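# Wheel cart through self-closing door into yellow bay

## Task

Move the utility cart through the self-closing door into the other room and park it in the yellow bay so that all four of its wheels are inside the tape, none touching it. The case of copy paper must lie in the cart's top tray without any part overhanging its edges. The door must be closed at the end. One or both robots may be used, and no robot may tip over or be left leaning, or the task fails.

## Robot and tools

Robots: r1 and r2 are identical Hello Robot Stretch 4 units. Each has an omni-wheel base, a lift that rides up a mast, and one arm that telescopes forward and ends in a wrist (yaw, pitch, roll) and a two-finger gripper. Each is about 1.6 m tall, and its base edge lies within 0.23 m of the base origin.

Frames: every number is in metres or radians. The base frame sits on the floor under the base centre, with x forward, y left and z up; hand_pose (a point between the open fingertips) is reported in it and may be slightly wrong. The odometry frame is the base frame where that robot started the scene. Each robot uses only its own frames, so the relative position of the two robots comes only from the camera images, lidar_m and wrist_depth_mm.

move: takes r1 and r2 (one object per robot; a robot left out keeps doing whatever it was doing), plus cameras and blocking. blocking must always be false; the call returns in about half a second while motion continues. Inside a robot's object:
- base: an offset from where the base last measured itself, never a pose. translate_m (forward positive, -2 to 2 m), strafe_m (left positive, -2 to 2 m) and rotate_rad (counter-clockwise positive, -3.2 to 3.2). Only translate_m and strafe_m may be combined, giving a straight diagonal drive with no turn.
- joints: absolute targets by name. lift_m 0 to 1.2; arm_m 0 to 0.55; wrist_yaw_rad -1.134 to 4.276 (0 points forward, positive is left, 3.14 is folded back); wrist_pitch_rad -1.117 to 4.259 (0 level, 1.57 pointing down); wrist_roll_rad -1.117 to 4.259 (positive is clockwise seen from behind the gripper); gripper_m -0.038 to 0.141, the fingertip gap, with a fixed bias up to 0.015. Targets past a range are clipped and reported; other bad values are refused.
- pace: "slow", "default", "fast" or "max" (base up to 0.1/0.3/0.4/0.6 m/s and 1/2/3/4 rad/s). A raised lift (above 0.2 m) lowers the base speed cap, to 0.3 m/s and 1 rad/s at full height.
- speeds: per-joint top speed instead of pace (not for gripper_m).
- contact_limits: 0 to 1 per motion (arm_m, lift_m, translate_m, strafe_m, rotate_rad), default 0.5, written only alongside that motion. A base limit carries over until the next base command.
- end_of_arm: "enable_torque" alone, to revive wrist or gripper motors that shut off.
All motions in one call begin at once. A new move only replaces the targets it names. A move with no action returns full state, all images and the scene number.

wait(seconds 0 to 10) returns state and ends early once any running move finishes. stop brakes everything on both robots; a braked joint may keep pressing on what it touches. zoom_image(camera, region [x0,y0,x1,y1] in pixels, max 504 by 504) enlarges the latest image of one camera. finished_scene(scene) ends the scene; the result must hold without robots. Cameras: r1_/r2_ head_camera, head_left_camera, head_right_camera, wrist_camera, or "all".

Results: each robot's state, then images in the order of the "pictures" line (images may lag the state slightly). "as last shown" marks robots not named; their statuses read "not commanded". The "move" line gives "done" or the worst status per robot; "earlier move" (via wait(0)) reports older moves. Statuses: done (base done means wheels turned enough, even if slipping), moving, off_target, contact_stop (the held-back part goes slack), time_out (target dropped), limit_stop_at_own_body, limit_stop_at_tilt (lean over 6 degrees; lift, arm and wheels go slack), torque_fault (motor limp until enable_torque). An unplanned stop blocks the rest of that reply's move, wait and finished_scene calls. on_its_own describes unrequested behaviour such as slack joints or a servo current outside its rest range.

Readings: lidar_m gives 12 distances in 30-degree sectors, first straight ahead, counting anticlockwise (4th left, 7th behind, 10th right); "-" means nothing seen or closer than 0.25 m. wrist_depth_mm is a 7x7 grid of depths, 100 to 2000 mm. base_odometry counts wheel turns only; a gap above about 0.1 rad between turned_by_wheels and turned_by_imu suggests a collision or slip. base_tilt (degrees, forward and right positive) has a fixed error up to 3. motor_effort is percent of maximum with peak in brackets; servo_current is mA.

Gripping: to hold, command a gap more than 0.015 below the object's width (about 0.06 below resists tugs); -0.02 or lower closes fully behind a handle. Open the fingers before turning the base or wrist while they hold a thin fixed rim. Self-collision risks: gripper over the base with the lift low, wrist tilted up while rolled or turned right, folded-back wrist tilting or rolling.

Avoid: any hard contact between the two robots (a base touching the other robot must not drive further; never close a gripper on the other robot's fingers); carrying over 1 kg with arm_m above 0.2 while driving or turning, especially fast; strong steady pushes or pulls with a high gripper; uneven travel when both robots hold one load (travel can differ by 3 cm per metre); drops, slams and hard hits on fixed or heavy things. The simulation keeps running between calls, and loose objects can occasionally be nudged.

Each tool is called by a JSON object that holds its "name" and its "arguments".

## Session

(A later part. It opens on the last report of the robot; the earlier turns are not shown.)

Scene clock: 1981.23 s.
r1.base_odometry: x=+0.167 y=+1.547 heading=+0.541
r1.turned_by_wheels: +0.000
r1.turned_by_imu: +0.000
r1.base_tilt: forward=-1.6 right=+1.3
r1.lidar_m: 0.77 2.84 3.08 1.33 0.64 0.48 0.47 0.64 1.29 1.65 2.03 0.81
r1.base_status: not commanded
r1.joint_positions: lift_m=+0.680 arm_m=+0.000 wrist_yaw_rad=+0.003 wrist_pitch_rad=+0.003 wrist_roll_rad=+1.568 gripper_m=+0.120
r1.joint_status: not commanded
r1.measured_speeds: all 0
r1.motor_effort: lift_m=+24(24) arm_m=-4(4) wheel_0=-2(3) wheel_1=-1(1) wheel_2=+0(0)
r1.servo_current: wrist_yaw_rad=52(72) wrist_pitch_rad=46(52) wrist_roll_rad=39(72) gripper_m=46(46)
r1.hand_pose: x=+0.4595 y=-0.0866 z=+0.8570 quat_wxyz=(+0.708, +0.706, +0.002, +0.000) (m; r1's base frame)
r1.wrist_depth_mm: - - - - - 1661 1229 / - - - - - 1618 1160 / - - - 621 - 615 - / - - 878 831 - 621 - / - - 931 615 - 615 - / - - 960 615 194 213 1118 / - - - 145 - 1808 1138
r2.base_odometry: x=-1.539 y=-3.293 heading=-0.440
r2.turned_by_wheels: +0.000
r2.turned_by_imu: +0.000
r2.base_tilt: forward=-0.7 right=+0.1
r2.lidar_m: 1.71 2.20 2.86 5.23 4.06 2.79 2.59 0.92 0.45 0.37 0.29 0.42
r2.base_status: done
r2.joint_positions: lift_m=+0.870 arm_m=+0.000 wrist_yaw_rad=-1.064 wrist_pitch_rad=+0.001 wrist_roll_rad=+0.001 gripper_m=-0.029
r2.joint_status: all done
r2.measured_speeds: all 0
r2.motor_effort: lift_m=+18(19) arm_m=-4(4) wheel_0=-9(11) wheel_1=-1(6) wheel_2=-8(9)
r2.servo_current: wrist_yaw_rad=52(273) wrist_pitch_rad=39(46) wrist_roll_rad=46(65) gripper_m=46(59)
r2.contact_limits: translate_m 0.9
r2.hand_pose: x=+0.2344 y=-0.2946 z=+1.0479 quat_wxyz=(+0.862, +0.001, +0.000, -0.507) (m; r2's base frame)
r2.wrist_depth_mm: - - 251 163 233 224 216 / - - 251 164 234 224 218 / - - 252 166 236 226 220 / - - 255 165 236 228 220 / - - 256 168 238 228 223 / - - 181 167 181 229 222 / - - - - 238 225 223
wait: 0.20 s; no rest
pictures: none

{"name": "move", "arguments": {"blocking": false, "r2": {"joints":{"gripper_m":0.13}}}}

{"name": "wait", "arguments": {"seconds": 2, "cameras": ["r2_wrist_camera"]}}

{"name": "wait", "arguments": {"seconds": 2, "cameras": ["r2_wrist_camera","r2_head_right_camera","r2_head_camera"]}}

Scene clock: 1987.90 s.
move: r2 moving
r1: as last shown
r1.base_tilt: forward=-1.6 right=+1.2
r1.lidar_m: 0.77 2.84 3.06 1.32 0.64 0.48 0.51 0.63 1.32 1.65 2.07 0.80
r1.motor_effort: lift_m=+24(24) arm_m=-3(4) wheel_0=-2(3) wheel_1=-1(1) wheel_2=+0(0)
r1.servo_current: wrist_yaw_rad=52(59) wrist_pitch_rad=46(46) wrist_roll_rad=39(72) gripper_m=39(46)
r1.wrist_depth_mm: - - - - - 1708 1205 / - - - - - 1661 1160 / - - - 621 - 621 - / - - 878 842 - 615 - / - - 931 615 - 621 - / - - 946 615 194 214 1118 / - - - 145 - 1756 1118
r2.base_odometry: x=-1.539 y=-3.293 heading=-0.440
r2.turned_by_wheels: +0.000
r2.turned_by_imu: +0.001
r2.base_tilt: forward=-0.7 right=+0.1
r2.lidar_m: 1.72 2.21 2.84 5.22 4.05 2.77 2.57 0.91 0.46 0.37 0.31 0.42
r2.base_status: not commanded
r2.joint_positions: lift_m=+0.870 arm_m=+0.000 wrist_yaw_rad=-1.066 wrist_pitch_rad=+0.001 wrist_roll_rad=+0.001 gripper_m=-0.002
r2.joint_status: gripper_m moving
r2.measured_speeds: translate_m=+0.000 strafe_m=+0.000 rotate_rad=+0.000 lift_m=+0.000 arm_m=+0.000 wrist_yaw_rad=-0.017 wrist_pitch_rad=+0.000 wrist_roll_rad=+0.000
r2.motor_effort: lift_m=+18(18) arm_m=-4(4) wheel_0=-8(8) wheel_1=-1(2) wheel_2=-8(8)
r2.servo_current: wrist_yaw_rad=52(59) wrist_pitch_rad=39(46) wrist_roll_rad=46(52) gripper_m=78(85)
r2.contact_limits: translate_m 0.9
r2.hand_pose: x=+0.2340 y=-0.2947 z=+1.0479 quat_wxyz=(+0.861, +0.001, +0.000, -0.508) (m; r2's base frame)
r2.wrist_depth_mm: - - 255 168 236 228 220 / - - 257 169 238 228 222 / - - 259 171 238 230 224 / - - 260 170 241 230 224 / - - 260 174 242 232 225 / - - 182 175 185 233 227 / - - - - 245 232 228
pictures: none

Scene clock: 1989.73 s.
earlier move: r2 done
r1.base_odometry: x=+0.167 y=+1.547 heading=+0.541
r1.turned_by_wheels: +0.000
r1.turned_by_imu: +0.000
r1.base_tilt: forward=-1.6 right=+1.3
r1.lidar_m: 0.75 2.81 3.08 1.17 0.63 0.49 0.50 0.63 1.28 1.65 2.03 0.80
r1.base_status: not commanded
r1.joint_positions: lift_m=+0.680 arm_m=+0.000 wrist_yaw_rad=+0.003 wrist_pitch_rad=+0.003 wrist_roll_rad=+1.568 gripper_m=+0.120
r1.joint_status: not commanded
r1.measured_speeds: all 0
r1.motor_effort: lift_m=+24(24) arm_m=-4(4) wheel_0=-2(3) wheel_1=-1(1) wheel_2=+0(0)
r1.servo_current: wrist_yaw_rad=72(72) wrist_pitch_rad=39(52) wrist_roll_rad=46(72) gripper_m=39(52)
r1.hand_pose: x=+0.4595 y=-0.0866 z=+0.8570 quat_wxyz=(+0.708, +0.706, +0.002, +0.000) (m; r1's base frame)
r1.wrist_depth_mm: - - - - - 1661 1205 / - - - - - 1661 1138 / - - - 615 - 615 - / - - 866 842 - 615 - / - - 917 615 - 621 - / - - 960 615 195 213 1138 / - - - 145 - 1808 1118
r2.base_odometry: x=-1.539 y=-3.293 heading=-0.438
r2.turned_by_wheels: +0.001
r2.turned_by_imu: +0.002
r2.base_tilt: forward=-0.7 right=+0.1
r2.lidar_m: 1.74 2.23 2.86 5.23 4.05 2.77 2.57 0.92 0.57 0.49 0.44 0.80
r2.base_status: not commanded
r2.joint_positions: lift_m=+0.870 arm_m=+0.000 wrist_yaw_rad=-1.068 wrist_pitch_rad=+0.001 wrist_roll_rad=+0.001 gripper_m=+0.130
r2.joint_status: all done
r2.measured_speeds: all 0
r2.motor_effort: lift_m=+18(19) arm_m=-4(4) wheel_0=+1(8) wheel_1=+0(2) wheel_2=-3(8)
r2.servo_current: wrist_yaw_rad=46(59) wrist_pitch_rad=39(46) wrist_roll_rad=52(65) gripper_m=52(124)
r2.contact_limits: translate_m 0.9
r2.hand_pose: x=+0.2333 y=-0.2948 z=+1.0479 quat_wxyz=(+0.861, +0.001, +0.000, -0.509) (m; r2's base frame)
r2.wrist_depth_mm: - - - 389 362 336 319 / - - - 306 362 336 320 / - - - 392 362 338 320 / - - - 394 366 342 320 / - - - 399 366 343 324 / - 186 187 315 219 336 327 / - - - - 366 349 327
wait: 1.83 of 2 s (r2 has come to rest)
pictures: r2_wrist_camera
Images, in order (width x height): r2_wrist_camera 616x392.

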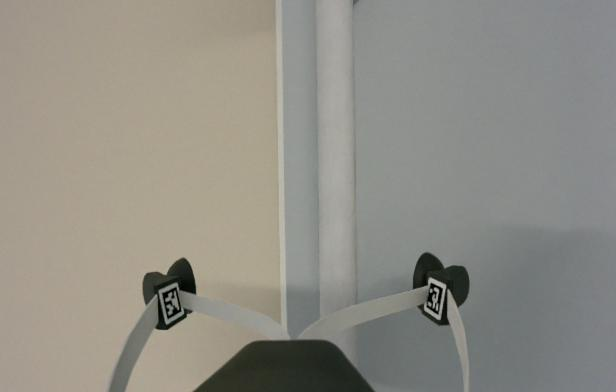

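Scene clock: 1991.73 s.
r1.base_odometry: x=+0.167 y=+1.547 heading=+0.541
r1.turned_by_wheels: +0.000
r1.turned_by_imu: +0.000
r1.base_tilt: forward=-1.6 right=+1.3
r1.lidar_m: 0.76 2.85 3.07 1.01 0.62 0.49 0.50 0.63 1.31 1.65 2.02 0.82
r1.base_status: not commanded
r1.joint_positions: lift_m=+0.680 arm_m=+0.000 wrist_yaw_rad=+0.003 wrist_pitch_rad=+0.003 wrist_roll_rad=+1.568 gripper_m=+0.120
r1.joint_status: not commanded
r1.measured_speeds: all 0
r1.motor_effort: lift_m=+24(24) arm_m=-4(4) wheel_0=-2(3) wheel_1=-1(1) wheel_2=+0(0)
r1.servo_current: wrist_yaw_rad=52(72) wrist_pitch_rad=46(52) wrist_roll_rad=46(72) gripper_m=52(52)
r1.hand_pose: x=+0.4595 y=-0.0866 z=+0.8570 quat_wxyz=(+0.708, +0.706, +0.002, +0.000) (m; r1's base frame)
r1.wrist_depth_mm: - - - - - 1661 1182 / - - - - - 1618 1182 / - - - 615 - 621 - / - - 878 842 - 615 - / - - 917 615 - 615 - / - - 960 615 194 214 1098 / - - - 145 - 1808 1118
r2.base_odometry: x=-1.539 y=-3.293 heading=-0.438
r2.turned_by_wheels: +0.000
r2.turned_by_imu: +0.000
r2.base_tilt: forward=-0.6 right=+0.1
r2.lidar_m: 1.72 2.21 2.82 5.23 4.07 2.77 2.58 0.92 0.64 0.56 0.55 0.76
r2.base_status: not commanded
r2.joint_positions: lift_m=+0.870 arm_m=+0.000 wrist_yaw_rad=-1.068 wrist_pitch_rad=+0.001 wrist_roll_rad=+0.001 gripper_m=+0.130
r2.joint_status: all done
r2.measured_speeds: all 0
r2.motor_effort: lift_m=+18(19) arm_m=-4(4) wheel_0=+1(8) wheel_1=+0(2) wheel_2=-3(8)
r2.servo_current: wrist_yaw_rad=46(59) wrist_pitch_rad=39(46) wrist_roll_rad=59(65) gripper_m=52(124)
r2.contact_limits: translate_m 0.9
r2.hand_pose: x=+0.2333 y=-0.2948 z=+1.0479 quat_wxyz=(+0.861, +0.001, +0.000, -0.509) (m; r2's base frame)
r2.wrist_depth_mm: - - - 508 413 - 397 / - - - 517 413 - 399 / - - - 517 413 - 397 / - - - 521 415 - 397 / - - - 525 415 - 404 / - 186 187 521 192 - 404 / - - - - - - -
wait: 2.00 s; at rest by 0.27 s
pictures: r2_head_camera, r2_head_right_camera, r2_wrist_camera
Images, in order (width x height): r2_head_camera 420x560, r2_head_right_camera 420x672, r2_wrist_camera 616x392.

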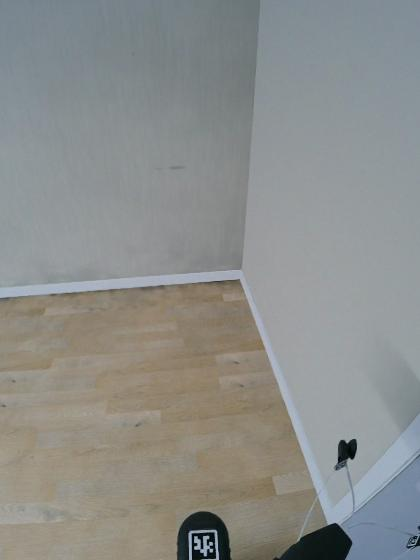

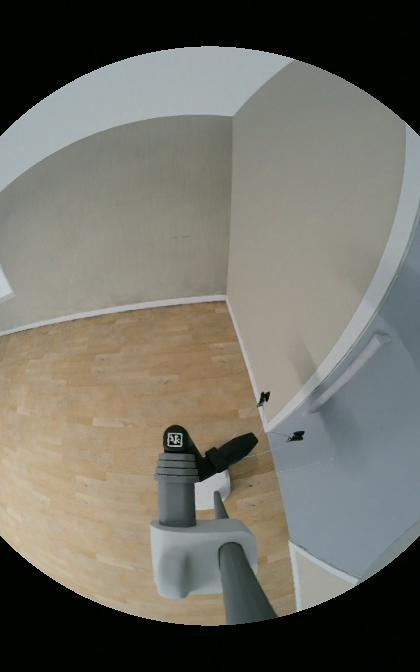

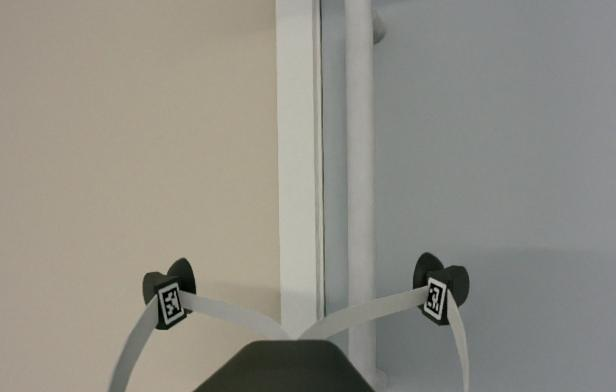

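{"name": "move", "arguments": {"blocking": false, "r2": {"base":{"strafe_m":0.4},"joints":{"wrist_yaw_rad":0.0}}, "cameras": ["r1_head_camera","r1_head_left_camera"]}}

{"name": "wait", "arguments": {"seconds": 3, "cameras": ["r2_head_right_camera","r1_head_left_camera","r1_head_camera"]}}

{"name": "zoom_image", "arguments": {"camera": "r2_head_right_camera", "region": [200, 150, 420, 500]}}

{"name": "zoom_image", "arguments": {"camera": "r1_head_camera", "region": [80, 300, 400, 500]}}

Scene clock: 1997.93 s.
move: r2 moving
r1: as last shown
r1.lidar_m: 0.77 2.83 3.05 1.01 0.64 0.49 0.49 0.63 1.26 1.66 2.04 0.81
r1.motor_effort: lift_m=+24(24) arm_m=-3(4) wheel_0=-2(2) wheel_1=-1(1) wheel_2=+0(0)
r1.servo_current: wrist_yaw_rad=46(59) wrist_pitch_rad=46(46) wrist_roll_rad=52(65) gripper_m=46(46)
r1.wrist_depth_mm: - - - - - 1661 1182 / - - - - - 1661 1160 / - - - 615 - 621 - / - - 878 831 - 621 - / - - 931 615 - 621 - / - - 960 621 195 214 1118 / - - - 145 - 1863 1138
r2.base_odometry: x=-1.524 y=-3.260 heading=-0.438
r2.turned_by_wheels: +0.000
r2.turned_by_imu: +0.001
r2.base_tilt: forward=-0.7 right=+0.1
r2.lidar_m: 1.82 2.20 2.81 5.21 4.04 2.80 2.55 0.96 0.69 0.60 0.53 0.79
r2.base_status: strafe_m moving
r2.joint_positions: lift_m=+0.870 arm_m=+0.000 wrist_yaw_rad=-0.507 wrist_pitch_rad=+0.001 wrist_roll_rad=+0.001 gripper_m=+0.130
r2.joint_status: wrist_yaw_rad moving
r2.measured_speeds: translate_m=+0.000 strafe_m=+0.140 rotate_rad=-0.003 lift_m=+0.000 arm_m=+0.000 wrist_yaw_rad=+1.737 wrist_pitch_rad=+0.000 wrist_roll_rad=+0.000
r2.motor_effort: lift_m=+18(18) arm_m=-4(4) wheel_0=-7(13) wheel_1=+11(12) wheel_2=+0(3)
r2.servo_current: wrist_yaw_rad=117(156) wrist_pitch_rad=39(46) wrist_roll_rad=46(65) gripper_m=46(52)
r2.hand_pose: x=+0.3807 y=-0.2164 z=+1.0479 quat_wxyz=(+0.968, +0.001, +0.000, -0.251) (m; r2's base frame)
r2.wrist_depth_mm: - - - - - 469 413 / - - - - - 473 421 / - - - - - 477 415 / - - - - - 477 413 / - 1863 - - - 469 418 / - 190 187 - 190 469 421 / - - - - - - 433
pictures: r1_head_camera, r1_head_left_camera
Images, in order (width x height): r1_head_camera 420x560, r1_head_left_camera 420x672.

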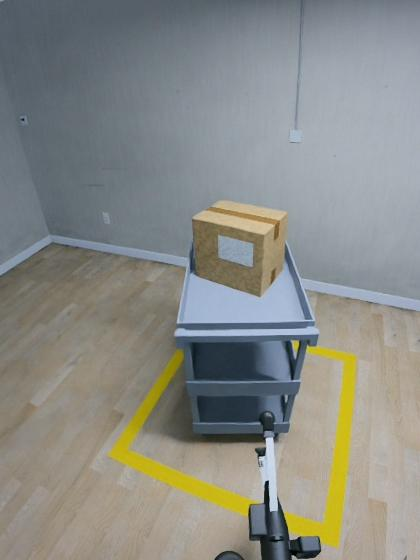

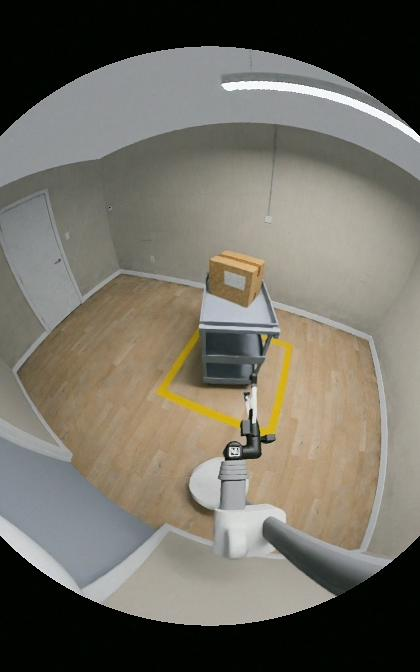

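Scene clock: 2000.10 s.
earlier move: r2 done
r1.base_odometry: x=+0.167 y=+1.547 heading=+0.541
r1.turned_by_wheels: +0.000
r1.turned_by_imu: +0.000
r1.base_tilt: forward=-1.6 right=+1.3
r1.lidar_m: 0.75 2.84 3.08 1.03 0.65 0.49 0.49 0.61 1.31 1.66 2.03 0.81
r1.base_status: not commanded
r1.joint_positions: lift_m=+0.680 arm_m=+0.000 wrist_yaw_rad=+0.003 wrist_pitch_rad=+0.003 wrist_roll_rad=+1.568 gripper_m=+0.120
r1.joint_status: not commanded
r1.measured_speeds: all 0
r1.motor_effort: lift_m=+24(24) arm_m=-4(4) wheel_0=-2(3) wheel_1=-1(1) wheel_2=+0(0)
r1.servo_current: wrist_yaw_rad=59(72) wrist_pitch_rad=46(46) wrist_roll_rad=52(72) gripper_m=46(52)
r1.hand_pose: x=+0.4595 y=-0.0866 z=+0.8570 quat_wxyz=(+0.708, +0.706, +0.002, +0.000) (m; r1's base frame)
r1.wrist_depth_mm: - - - - - 1708 1182 / - - - - - 1576 1160 / - - - 615 - 615 - / - - 891 831 - 609 - / - - 917 621 - 621 - / - - 960 609 194 213 1160 / - - - 145 - 1808 1138
r2.base_odometry: x=-1.369 y=-2.931 heading=-0.439
r2.turned_by_wheels: +0.000
r2.turned_by_imu: +0.000
r2.base_tilt: forward=-0.7 right=+0.1
r2.lidar_m: 2.12 2.18 2.80 4.82 4.09 2.82 2.60 1.57 1.07 0.96 0.92 1.28
r2.base_status: done
r2.joint_positions: lift_m=+0.870 arm_m=+0.000 wrist_yaw_rad=-0.003 wrist_pitch_rad=+0.001 wrist_roll_rad=+0.001 gripper_m=+0.130
r2.joint_status: all done
r2.measured_speeds: all 0
r2.motor_effort: lift_m=+18(19) arm_m=-4(4) wheel_0=-2(13) wheel_1=+0(12) wheel_2=+0(3)
r2.servo_current: wrist_yaw_rad=52(156) wrist_pitch_rad=39(46) wrist_roll_rad=39(65) gripper_m=46(59)
r2.hand_pose: x=+0.4591 y=-0.0882 z=+1.0479 quat_wxyz=(+1.000, +0.001, +0.000, -0.001) (m; r2's base frame)
r2.wrist_depth_mm: - - - - - - - / - - - - - - - / - - - - - - - / - - - - - 1863 - / - - - - - - - / - 186 187 - 190 - - / - - - - - - -
wait: 2.17 of 3 s (r2 has come to rest)
pictures: r1_head_camera, r1_head_left_camera, r2_head_right_camera
Images, in order (width x height): r1_head_camera 420x560, r1_head_left_camera 420x672, r2_head_right_camera 420x672.

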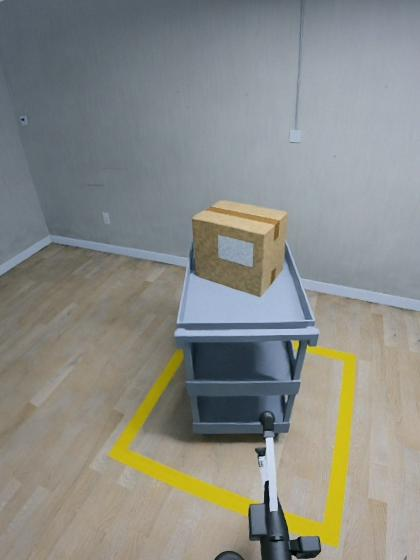

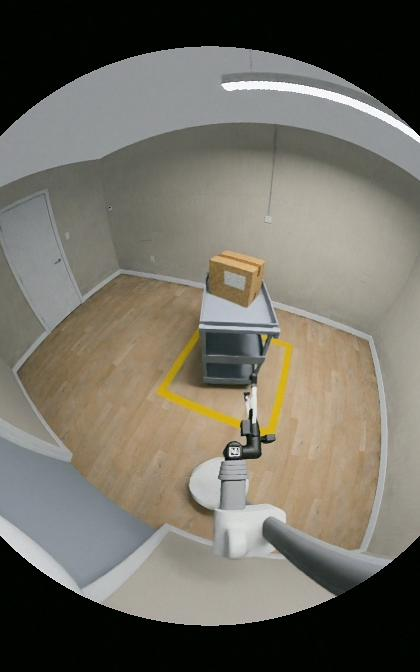

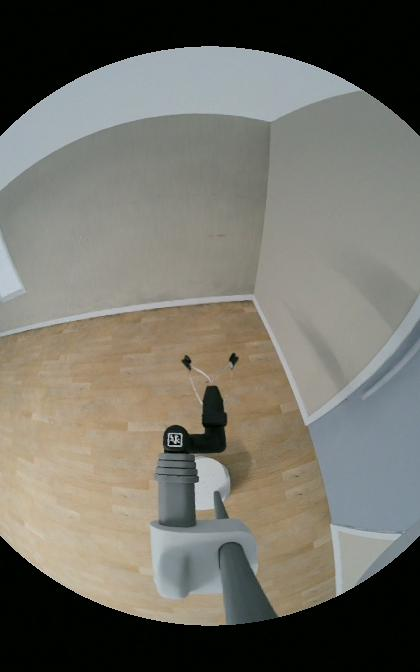

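Scaled by 1.440 from the camera's 420x672 image, which has a finer 600x960 frame.

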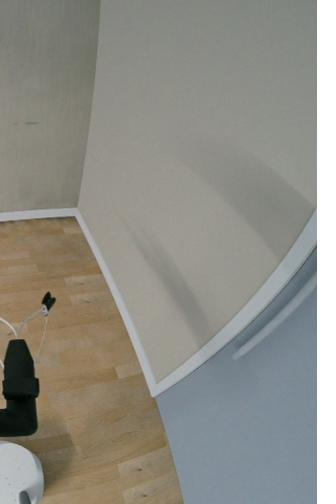

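Scaled by 1.575 from the camera's 420x560 image, which has a finer 600x800 frame.

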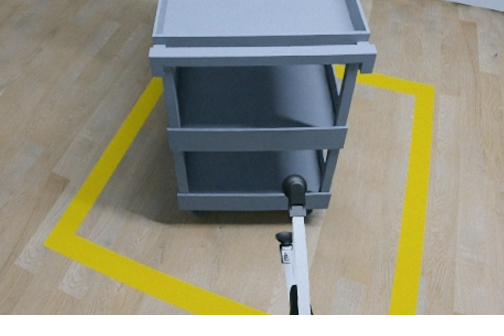

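{"name": "move", "arguments": {"blocking": false, "r1": {"base":{"strafe_m":-0.9}}, "r2": {"base":{"rotate_rad":-1.45}}}}

{"name": "wait", "arguments": {"seconds": 2.5}}

{"name": "wait", "arguments": {"seconds": 2.5}}

{"name": "move", "arguments": {"blocking": false, "r1": {"base":{"rotate_rad":0.7}}}}

{"name": "wait", "arguments": {"seconds": 2.0, "cameras": ["r1_head_camera","r1_head_left_camera","r2_head_camera"]}}

{"name": "zoom_image", "arguments": {"camera": "r1_head_camera", "region": [50, 200, 400, 500]}}

Scene clock: 2012.53 s.
move: r1 moving; r2 moving
r1.base_odometry: x=+0.186 y=+1.516 heading=+0.541
r1.turned_by_wheels: +0.000
r1.turned_by_imu: +0.000
r1.base_tilt: forward=-1.6 right=+1.2
r1.lidar_m: 0.75 2.79 3.11 1.05 0.54 0.50 0.50 0.64 1.30 1.60 1.99 0.80
r1.base_status: strafe_m moving
r1.joint_positions: lift_m=+0.680 arm_m=+0.000 wrist_yaw_rad=+0.003 wrist_pitch_rad=+0.003 wrist_roll_rad=+1.568 gripper_m=+0.120
r1.joint_status: not commanded
r1.measured_speeds: translate_m=+0.001 strafe_m=-0.141 rotate_rad=-0.004 lift_m=+0.000 arm_m=+0.000 wrist_yaw_rad=+0.000 wrist_pitch_rad=+0.000 wrist_roll_rad=+0.000
r1.motor_effort: lift_m=+24(24) arm_m=-4(4) wheel_0=+10(12) wheel_1=-8(10) wheel_2=-2(2)
r1.servo_current: wrist_yaw_rad=46(72) wrist_pitch_rad=26(52) wrist_roll_rad=59(59) gripper_m=39(46)
r1.hand_pose: x=+0.4595 y=-0.0866 z=+0.8570 quat_wxyz=(+0.708, +0.706, +0.002, +0.000) (m; r1's base frame)
r1.wrist_depth_mm: - - - - - 1708 1205 / - - - - - 1618 1229 / - - - 615 - 615 - / - - 917 831 - 615 - / - - 904 621 - 615 - / - - 960 615 195 213 - / - - - 145 - - 1138
r2.base_odometry: x=-1.369 y=-2.931 heading=-0.689
r2.turned_by_wheels: -0.250
r2.turned_by_imu: -0.242
r2.base_tilt: forward=-0.7 right=+0.1
r2.lidar_m: 1.75 2.11 2.38 3.80 4.82 3.22 2.60 2.30 1.17 0.98 0.94 1.08
r2.base_status: rotate_rad moving
r2.joint_positions: lift_m=+0.870 arm_m=+0.000 wrist_yaw_rad=-0.003 wrist_pitch_rad=+0.001 wrist_roll_rad=+0.001 gripper_m=+0.130
r2.joint_status: not commanded
r2.measured_speeds: translate_m=+0.002 strafe_m=+0.000 rotate_rad=-0.972 lift_m=+0.000 arm_m=+0.000 wrist_yaw_rad=+0.000 wrist_pitch_rad=+0.000 wrist_roll_rad=+0.000
r2.motor_effort: lift_m=+18(18) arm_m=-4(4) wheel_0=+7(11) wheel_1=+9(10) wheel_2=+9(11)
r2.servo_current: wrist_yaw_rad=46(59) wrist_pitch_rad=39(46) wrist_roll_rad=52(65) gripper_m=46(52)
r2.hand_pose: x=+0.4591 y=-0.0882 z=+1.0479 quat_wxyz=(+1.000, +0.001, +0.000, -0.001) (m; r2's base frame)
r2.wrist_depth_mm: - - - - - - - / - - - - - - - / - - - - - - - / - - - - - - - / - - - - 1983 - - / - 187 187 - 190 - - / - - - - - - -
pictures: none

Scene clock: 2014.03 s.
earlier move: r1 moving; r2 done
r1.base_odometry: x=+0.396 y=+1.166 heading=+0.541
r1.turned_by_wheels: +0.000
r1.turned_by_imu: -0.002
r1.base_tilt: forward=-1.6 right=+1.2
r1.lidar_m: 0.78 0.79 3.49 1.26 0.73 0.65 0.64 0.83 1.22 1.23 1.52 2.12
r1.base_status: strafe_m moving
r1.joint_positions: lift_m=+0.680 arm_m=+0.000 wrist_yaw_rad=+0.003 wrist_pitch_rad=+0.003 wrist_roll_rad=+1.568 gripper_m=+0.120
r1.joint_status: not commanded
r1.measured_speeds: translate_m=+0.000 strafe_m=-0.300 rotate_rad=+0.000 lift_m=+0.000 arm_m=+0.000 wrist_yaw_rad=+0.000 wrist_pitch_rad=+0.000 wrist_roll_rad=+0.000
r1.motor_effort: lift_m=+24(24) arm_m=-3(4) wheel_0=+7(12) wheel_1=-6(10) wheel_2=+0(2)
r1.servo_current: wrist_yaw_rad=46(72) wrist_pitch_rad=46(52) wrist_roll_rad=39(65) gripper_m=46(46)
r1.hand_pose: x=+0.4595 y=-0.0866 z=+0.8570 quat_wxyz=(+0.708, +0.706, +0.002, +0.000) (m; r1's base frame)
r1.wrist_depth_mm: - - - - - 1576 1205 / - - - - - 1576 1205 / - - - - - 1661 1160 / - - - - - 1708 1182 / - - - - - 1808 1182 / - - - 1118 198 213 - / - - 904 145 - - -
r2.base_odometry: x=-1.369 y=-2.931 heading=-1.888
r2.turned_by_wheels: -1.199
r2.turned_by_imu: -1.167
r2.base_tilt: forward=-0.7 right=+0.1
r2.lidar_m: 0.94 1.01 1.45 2.14 2.23 3.19 - 3.59 2.68 2.60 1.36 0.99
r2.base_status: done
r2.joint_positions: lift_m=+0.870 arm_m=+0.000 wrist_yaw_rad=-0.003 wrist_pitch_rad=+0.001 wrist_roll_rad=+0.001 gripper_m=+0.130
r2.joint_status: not commanded
r2.measured_speeds: all 0
r2.motor_effort: lift_m=+18(19) arm_m=-4(4) wheel_0=+3(12) wheel_1=+2(11) wheel_2=+6(11)
r2.servo_current: wrist_yaw_rad=39(65) wrist_pitch_rad=33(46) wrist_roll_rad=39(65) gripper_m=46(59)
r2.hand_pose: x=+0.4591 y=-0.0882 z=+1.0479 quat_wxyz=(+1.000, +0.001, +0.000, -0.001) (m; r2's base frame)
r2.wrist_depth_mm: - 750 - - - - - / - 768 - - - - - / - 759 - - - - - / - - - - - - - / - - - - - - - / - 186 187 - 190 - - / - - - - - - -
wait: 1.50 of 2.5 s (r2 has come to rest)
pictures: none

Scene clock: 2016.37 s.
earlier move: r1 done
r1.base_odometry: x=+0.631 y=+0.776 heading=+0.541
r1.turned_by_wheels: +0.000
r1.turned_by_imu: -0.002
r1.base_tilt: forward=-1.6 right=+1.3
r1.lidar_m: 1.98 0.99 1.11 1.56 0.91 0.80 0.81 0.89 0.78 0.81 1.00 1.94
r1.base_status: done
r1.joint_positions: lift_m=+0.680 arm_m=+0.000 wrist_yaw_rad=+0.003 wrist_pitch_rad=+0.003 wrist_roll_rad=+1.568 gripper_m=+0.120
r1.joint_status: not commanded
r1.measured_speeds: all 0
r1.motor_effort: lift_m=+24(24) arm_m=-4(4) wheel_0=+0(12) wheel_1=+0(10) wheel_2=+0(2)
r1.servo_current: wrist_yaw_rad=46(72) wrist_pitch_rad=39(52) wrist_roll_rad=59(72) gripper_m=46(46)
r1.hand_pose: x=+0.4595 y=-0.0866 z=+0.8570 quat_wxyz=(+0.708, +0.706, +0.002, +0.000) (m; r1's base frame)
r1.wrist_depth_mm: - - - - - 1499 1182 / - - - - - 1618 1205 / - - - - - 1618 1255 / - - - - - 1661 1205 / - - - - - 1661 1255 / - 204 - - - 213 1182 / - - - 145 - 1921 1160
r2.base_odometry: x=-1.369 y=-2.931 heading=-1.888
r2.turned_by_wheels: +0.000
r2.turned_by_imu: +0.000
r2.base_tilt: forward=-0.7 right=+0.1
r2.lidar_m: 0.93 1.04 1.46 2.14 2.28 3.18 - 3.58 2.70 2.62 1.34 0.99
r2.base_status: done
r2.joint_positions: lift_m=+0.870 arm_m=+0.000 wrist_yaw_rad=-0.003 wrist_pitch_rad=+0.001 wrist_roll_rad=+0.001 gripper_m=+0.130
r2.joint_status: not commanded
r2.measured_speeds: all 0
r2.motor_effort: lift_m=+18(19) arm_m=-4(4) wheel_0=+3(12) wheel_1=+2(11) wheel_2=+6(11)
r2.servo_current: wrist_yaw_rad=39(65) wrist_pitch_rad=39(46) wrist_roll_rad=39(65) gripper_m=52(59)
r2.hand_pose: x=+0.4591 y=-0.0882 z=+1.0479 quat_wxyz=(+1.000, +0.001, +0.000, -0.001) (m; r2's base frame)
r2.wrist_depth_mm: - 759 - - - - - / - 768 - - - - - / - 768 - - - - - / - - - - - - - / - - - - - - - / - 186 187 - 189 - - / - - - - - - -
wait: 2.33 of 2.5 s (r1 has come to rest)
pictures: none

Scene clock: 2016.87 s.
move: r1 moving
r1.base_odometry: x=+0.631 y=+0.776 heading=+0.793
r1.turned_by_wheels: +0.252
r1.turned_by_imu: +0.253
r1.base_tilt: forward=-1.6 right=+1.3
r1.lidar_m: 1.20 0.99 2.46 1.09 0.81 0.80 0.87 0.81 0.80 0.85 1.29 1.95
r1.base_status: rotate_rad moving
r1.joint_positions: lift_m=+0.680 arm_m=+0.000 wrist_yaw_rad=+0.002 wrist_pitch_rad=+0.003 wrist_roll_rad=+1.568 gripper_m=+0.120
r1.joint_status: not commanded
r1.measured_speeds: translate_m=+0.000 strafe_m=-0.002 rotate_rad=+0.976 lift_m=+0.000 arm_m=+0.000 wrist_yaw_rad=+0.000 wrist_pitch_rad=+0.000 wrist_roll_rad=+0.000
r1.motor_effort: lift_m=+24(24) arm_m=-4(4) wheel_0=-7(8) wheel_1=-8(8) wheel_2=-6(8)
r1.servo_current: wrist_yaw_rad=59(65) wrist_pitch_rad=39(52) wrist_roll_rad=39(72) gripper_m=46(46)
r1.hand_pose: x=+0.4595 y=-0.0867 z=+0.8570 quat_wxyz=(+0.708, +0.706, +0.002, +0.000) (m; r1's base frame)
r1.wrist_depth_mm: - - - - - 1499 1229 / - - - - - 1618 1205 / - - - - - 1576 1229 / - - - - - 1756 1336 / - - - - - 1708 1182 / - - - - - 212 1281 / - - - 144 - 1808 1182
r2: as last shown
r2.base_tilt: forward=-0.7 right=+0.0
r2.lidar_m: 0.92 1.02 1.47 2.14 2.24 3.18 - 3.59 2.69 2.58 1.35 1.01
r2.motor_effort: lift_m=+18(19) arm_m=-4(4) wheel_0=+3(4) wheel_1=+2(2) wheel_2=+6(7)
r2.servo_current: wrist_yaw_rad=39(59) wrist_pitch_rad=46(46) wrist_roll_rad=39(59) gripper_m=52(59)
r2.wrist_depth_mm: - 759 - - - - - / - 759 - - - - - / - 768 - - - - - / - - - - - - - / - - - - - - - / - 186 187 - 189 - - / - - - - - - -
pictures: none

Scene clock: 2017.83 s.
earlier move: r1 done
r1.base_odometry: x=+0.631 y=+0.776 heading=+1.241
r1.turned_by_wheels: +0.448
r1.turned_by_imu: +0.450
r1.base_tilt: forward=-1.6 right=+1.3
r1.lidar_m: 1.00 3.13 1.16 0.82 0.81 0.86 0.83 0.76 0.85 1.16 1.96 1.45
r1.base_status: done
r1.joint_positions: lift_m=+0.680 arm_m=+0.000 wrist_yaw_rad=+0.002 wrist_pitch_rad=+0.003 wrist_roll_rad=+1.568 gripper_m=+0.120
r1.joint_status: not commanded
r1.measured_speeds: all 0
r1.motor_effort: lift_m=+24(24) arm_m=-4(4) wheel_0=-4(8) wheel_1=-1(8) wheel_2=-2(8)
r1.servo_current: wrist_yaw_rad=46(65) wrist_pitch_rad=46(52) wrist_roll_rad=39(72) gripper_m=39(52)
r1.hand_pose: x=+0.4595 y=-0.0867 z=+0.8570 quat_wxyz=(+0.708, +0.706, +0.002, +0.000) (m; r1's base frame)
r1.wrist_depth_mm: - - - - - 1661 1138 / - - - - - 1808 1229 / - - - - - 1464 1118 / - - 1138 1060 - - - / - - - - - 866 917 / - - - - 1182 200 1138 / - - - 145 - 1921 1229
r2.base_odometry: x=-1.369 y=-2.931 heading=-1.888
r2.turned_by_wheels: +0.000
r2.turned_by_imu: +0.000
r2.base_tilt: forward=-0.7 right=+0.1
r2.lidar_m: 0.92 1.02 1.49 2.12 2.26 3.21 - 3.55 2.67 2.60 1.36 1.02
r2.base_status: not commanded
r2.joint_positions: lift_m=+0.870 arm_m=+0.000 wrist_yaw_rad=-0.003 wrist_pitch_rad=+0.001 wrist_roll_rad=+0.001 gripper_m=+0.130
r2.joint_status: not commanded
r2.measured_speeds: all 0
r2.motor_effort: lift_m=+18(19) arm_m=-4(4) wheel_0=+3(4) wheel_1=+2(2) wheel_2=+6(7)
r2.servo_current: wrist_yaw_rad=46(59) wrist_pitch_rad=39(46) wrist_roll_rad=52(59) gripper_m=46(59)
r2.hand_pose: x=+0.4591 y=-0.0882 z=+1.0479 quat_wxyz=(+1.000, +0.001, +0.000, -0.001) (m; r2's base frame)
r2.wrist_depth_mm: - 750 - - - - - / - 759 - - - - - / - 759 - - - - - / - - - - - - - / - - - - - - - / - 186 187 - 190 - - / - - - - - - -
wait: 0.97 of 2 s (r1 has come to rest)
pictures: r1_head_camera, r1_head_left_camera, r2_head_camera
Images, in order (width x height): r1_head_camera 420x560, r1_head_left_camera 420x672, r2_head_camera 420x560.

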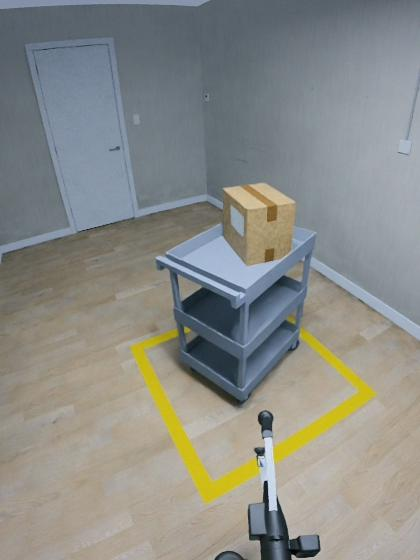

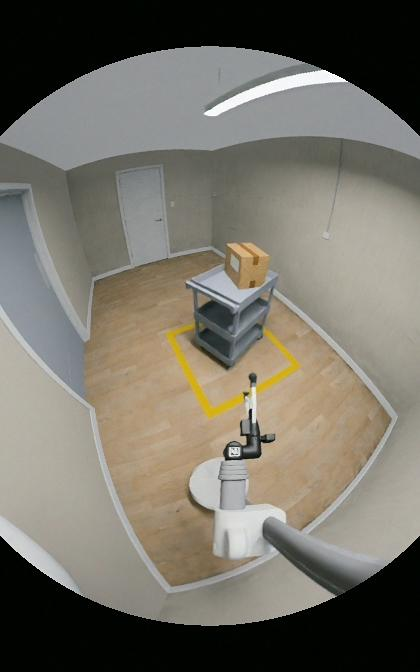

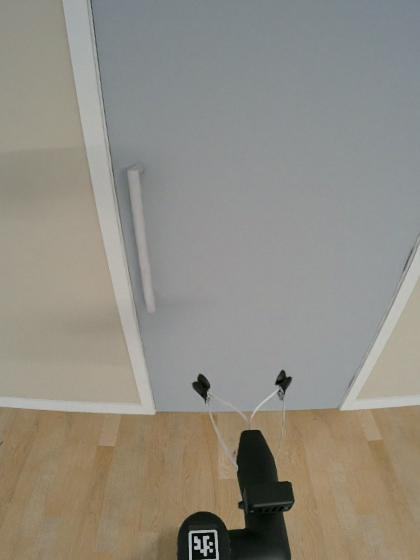

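Scaled by 1.440 from the camera's 420x560 image, which has a finer 600x800 frame.

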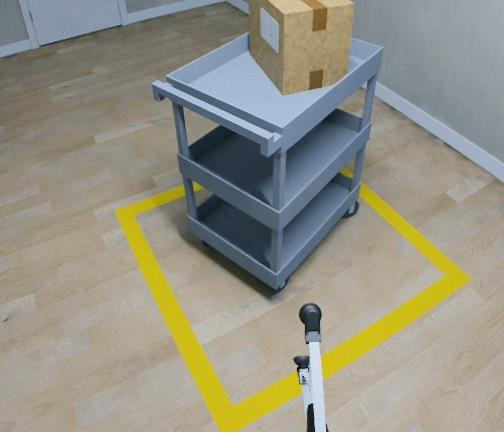

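{"name": "finished_scene", "arguments": {"scene": 1}}

The scene is finished: the task was done.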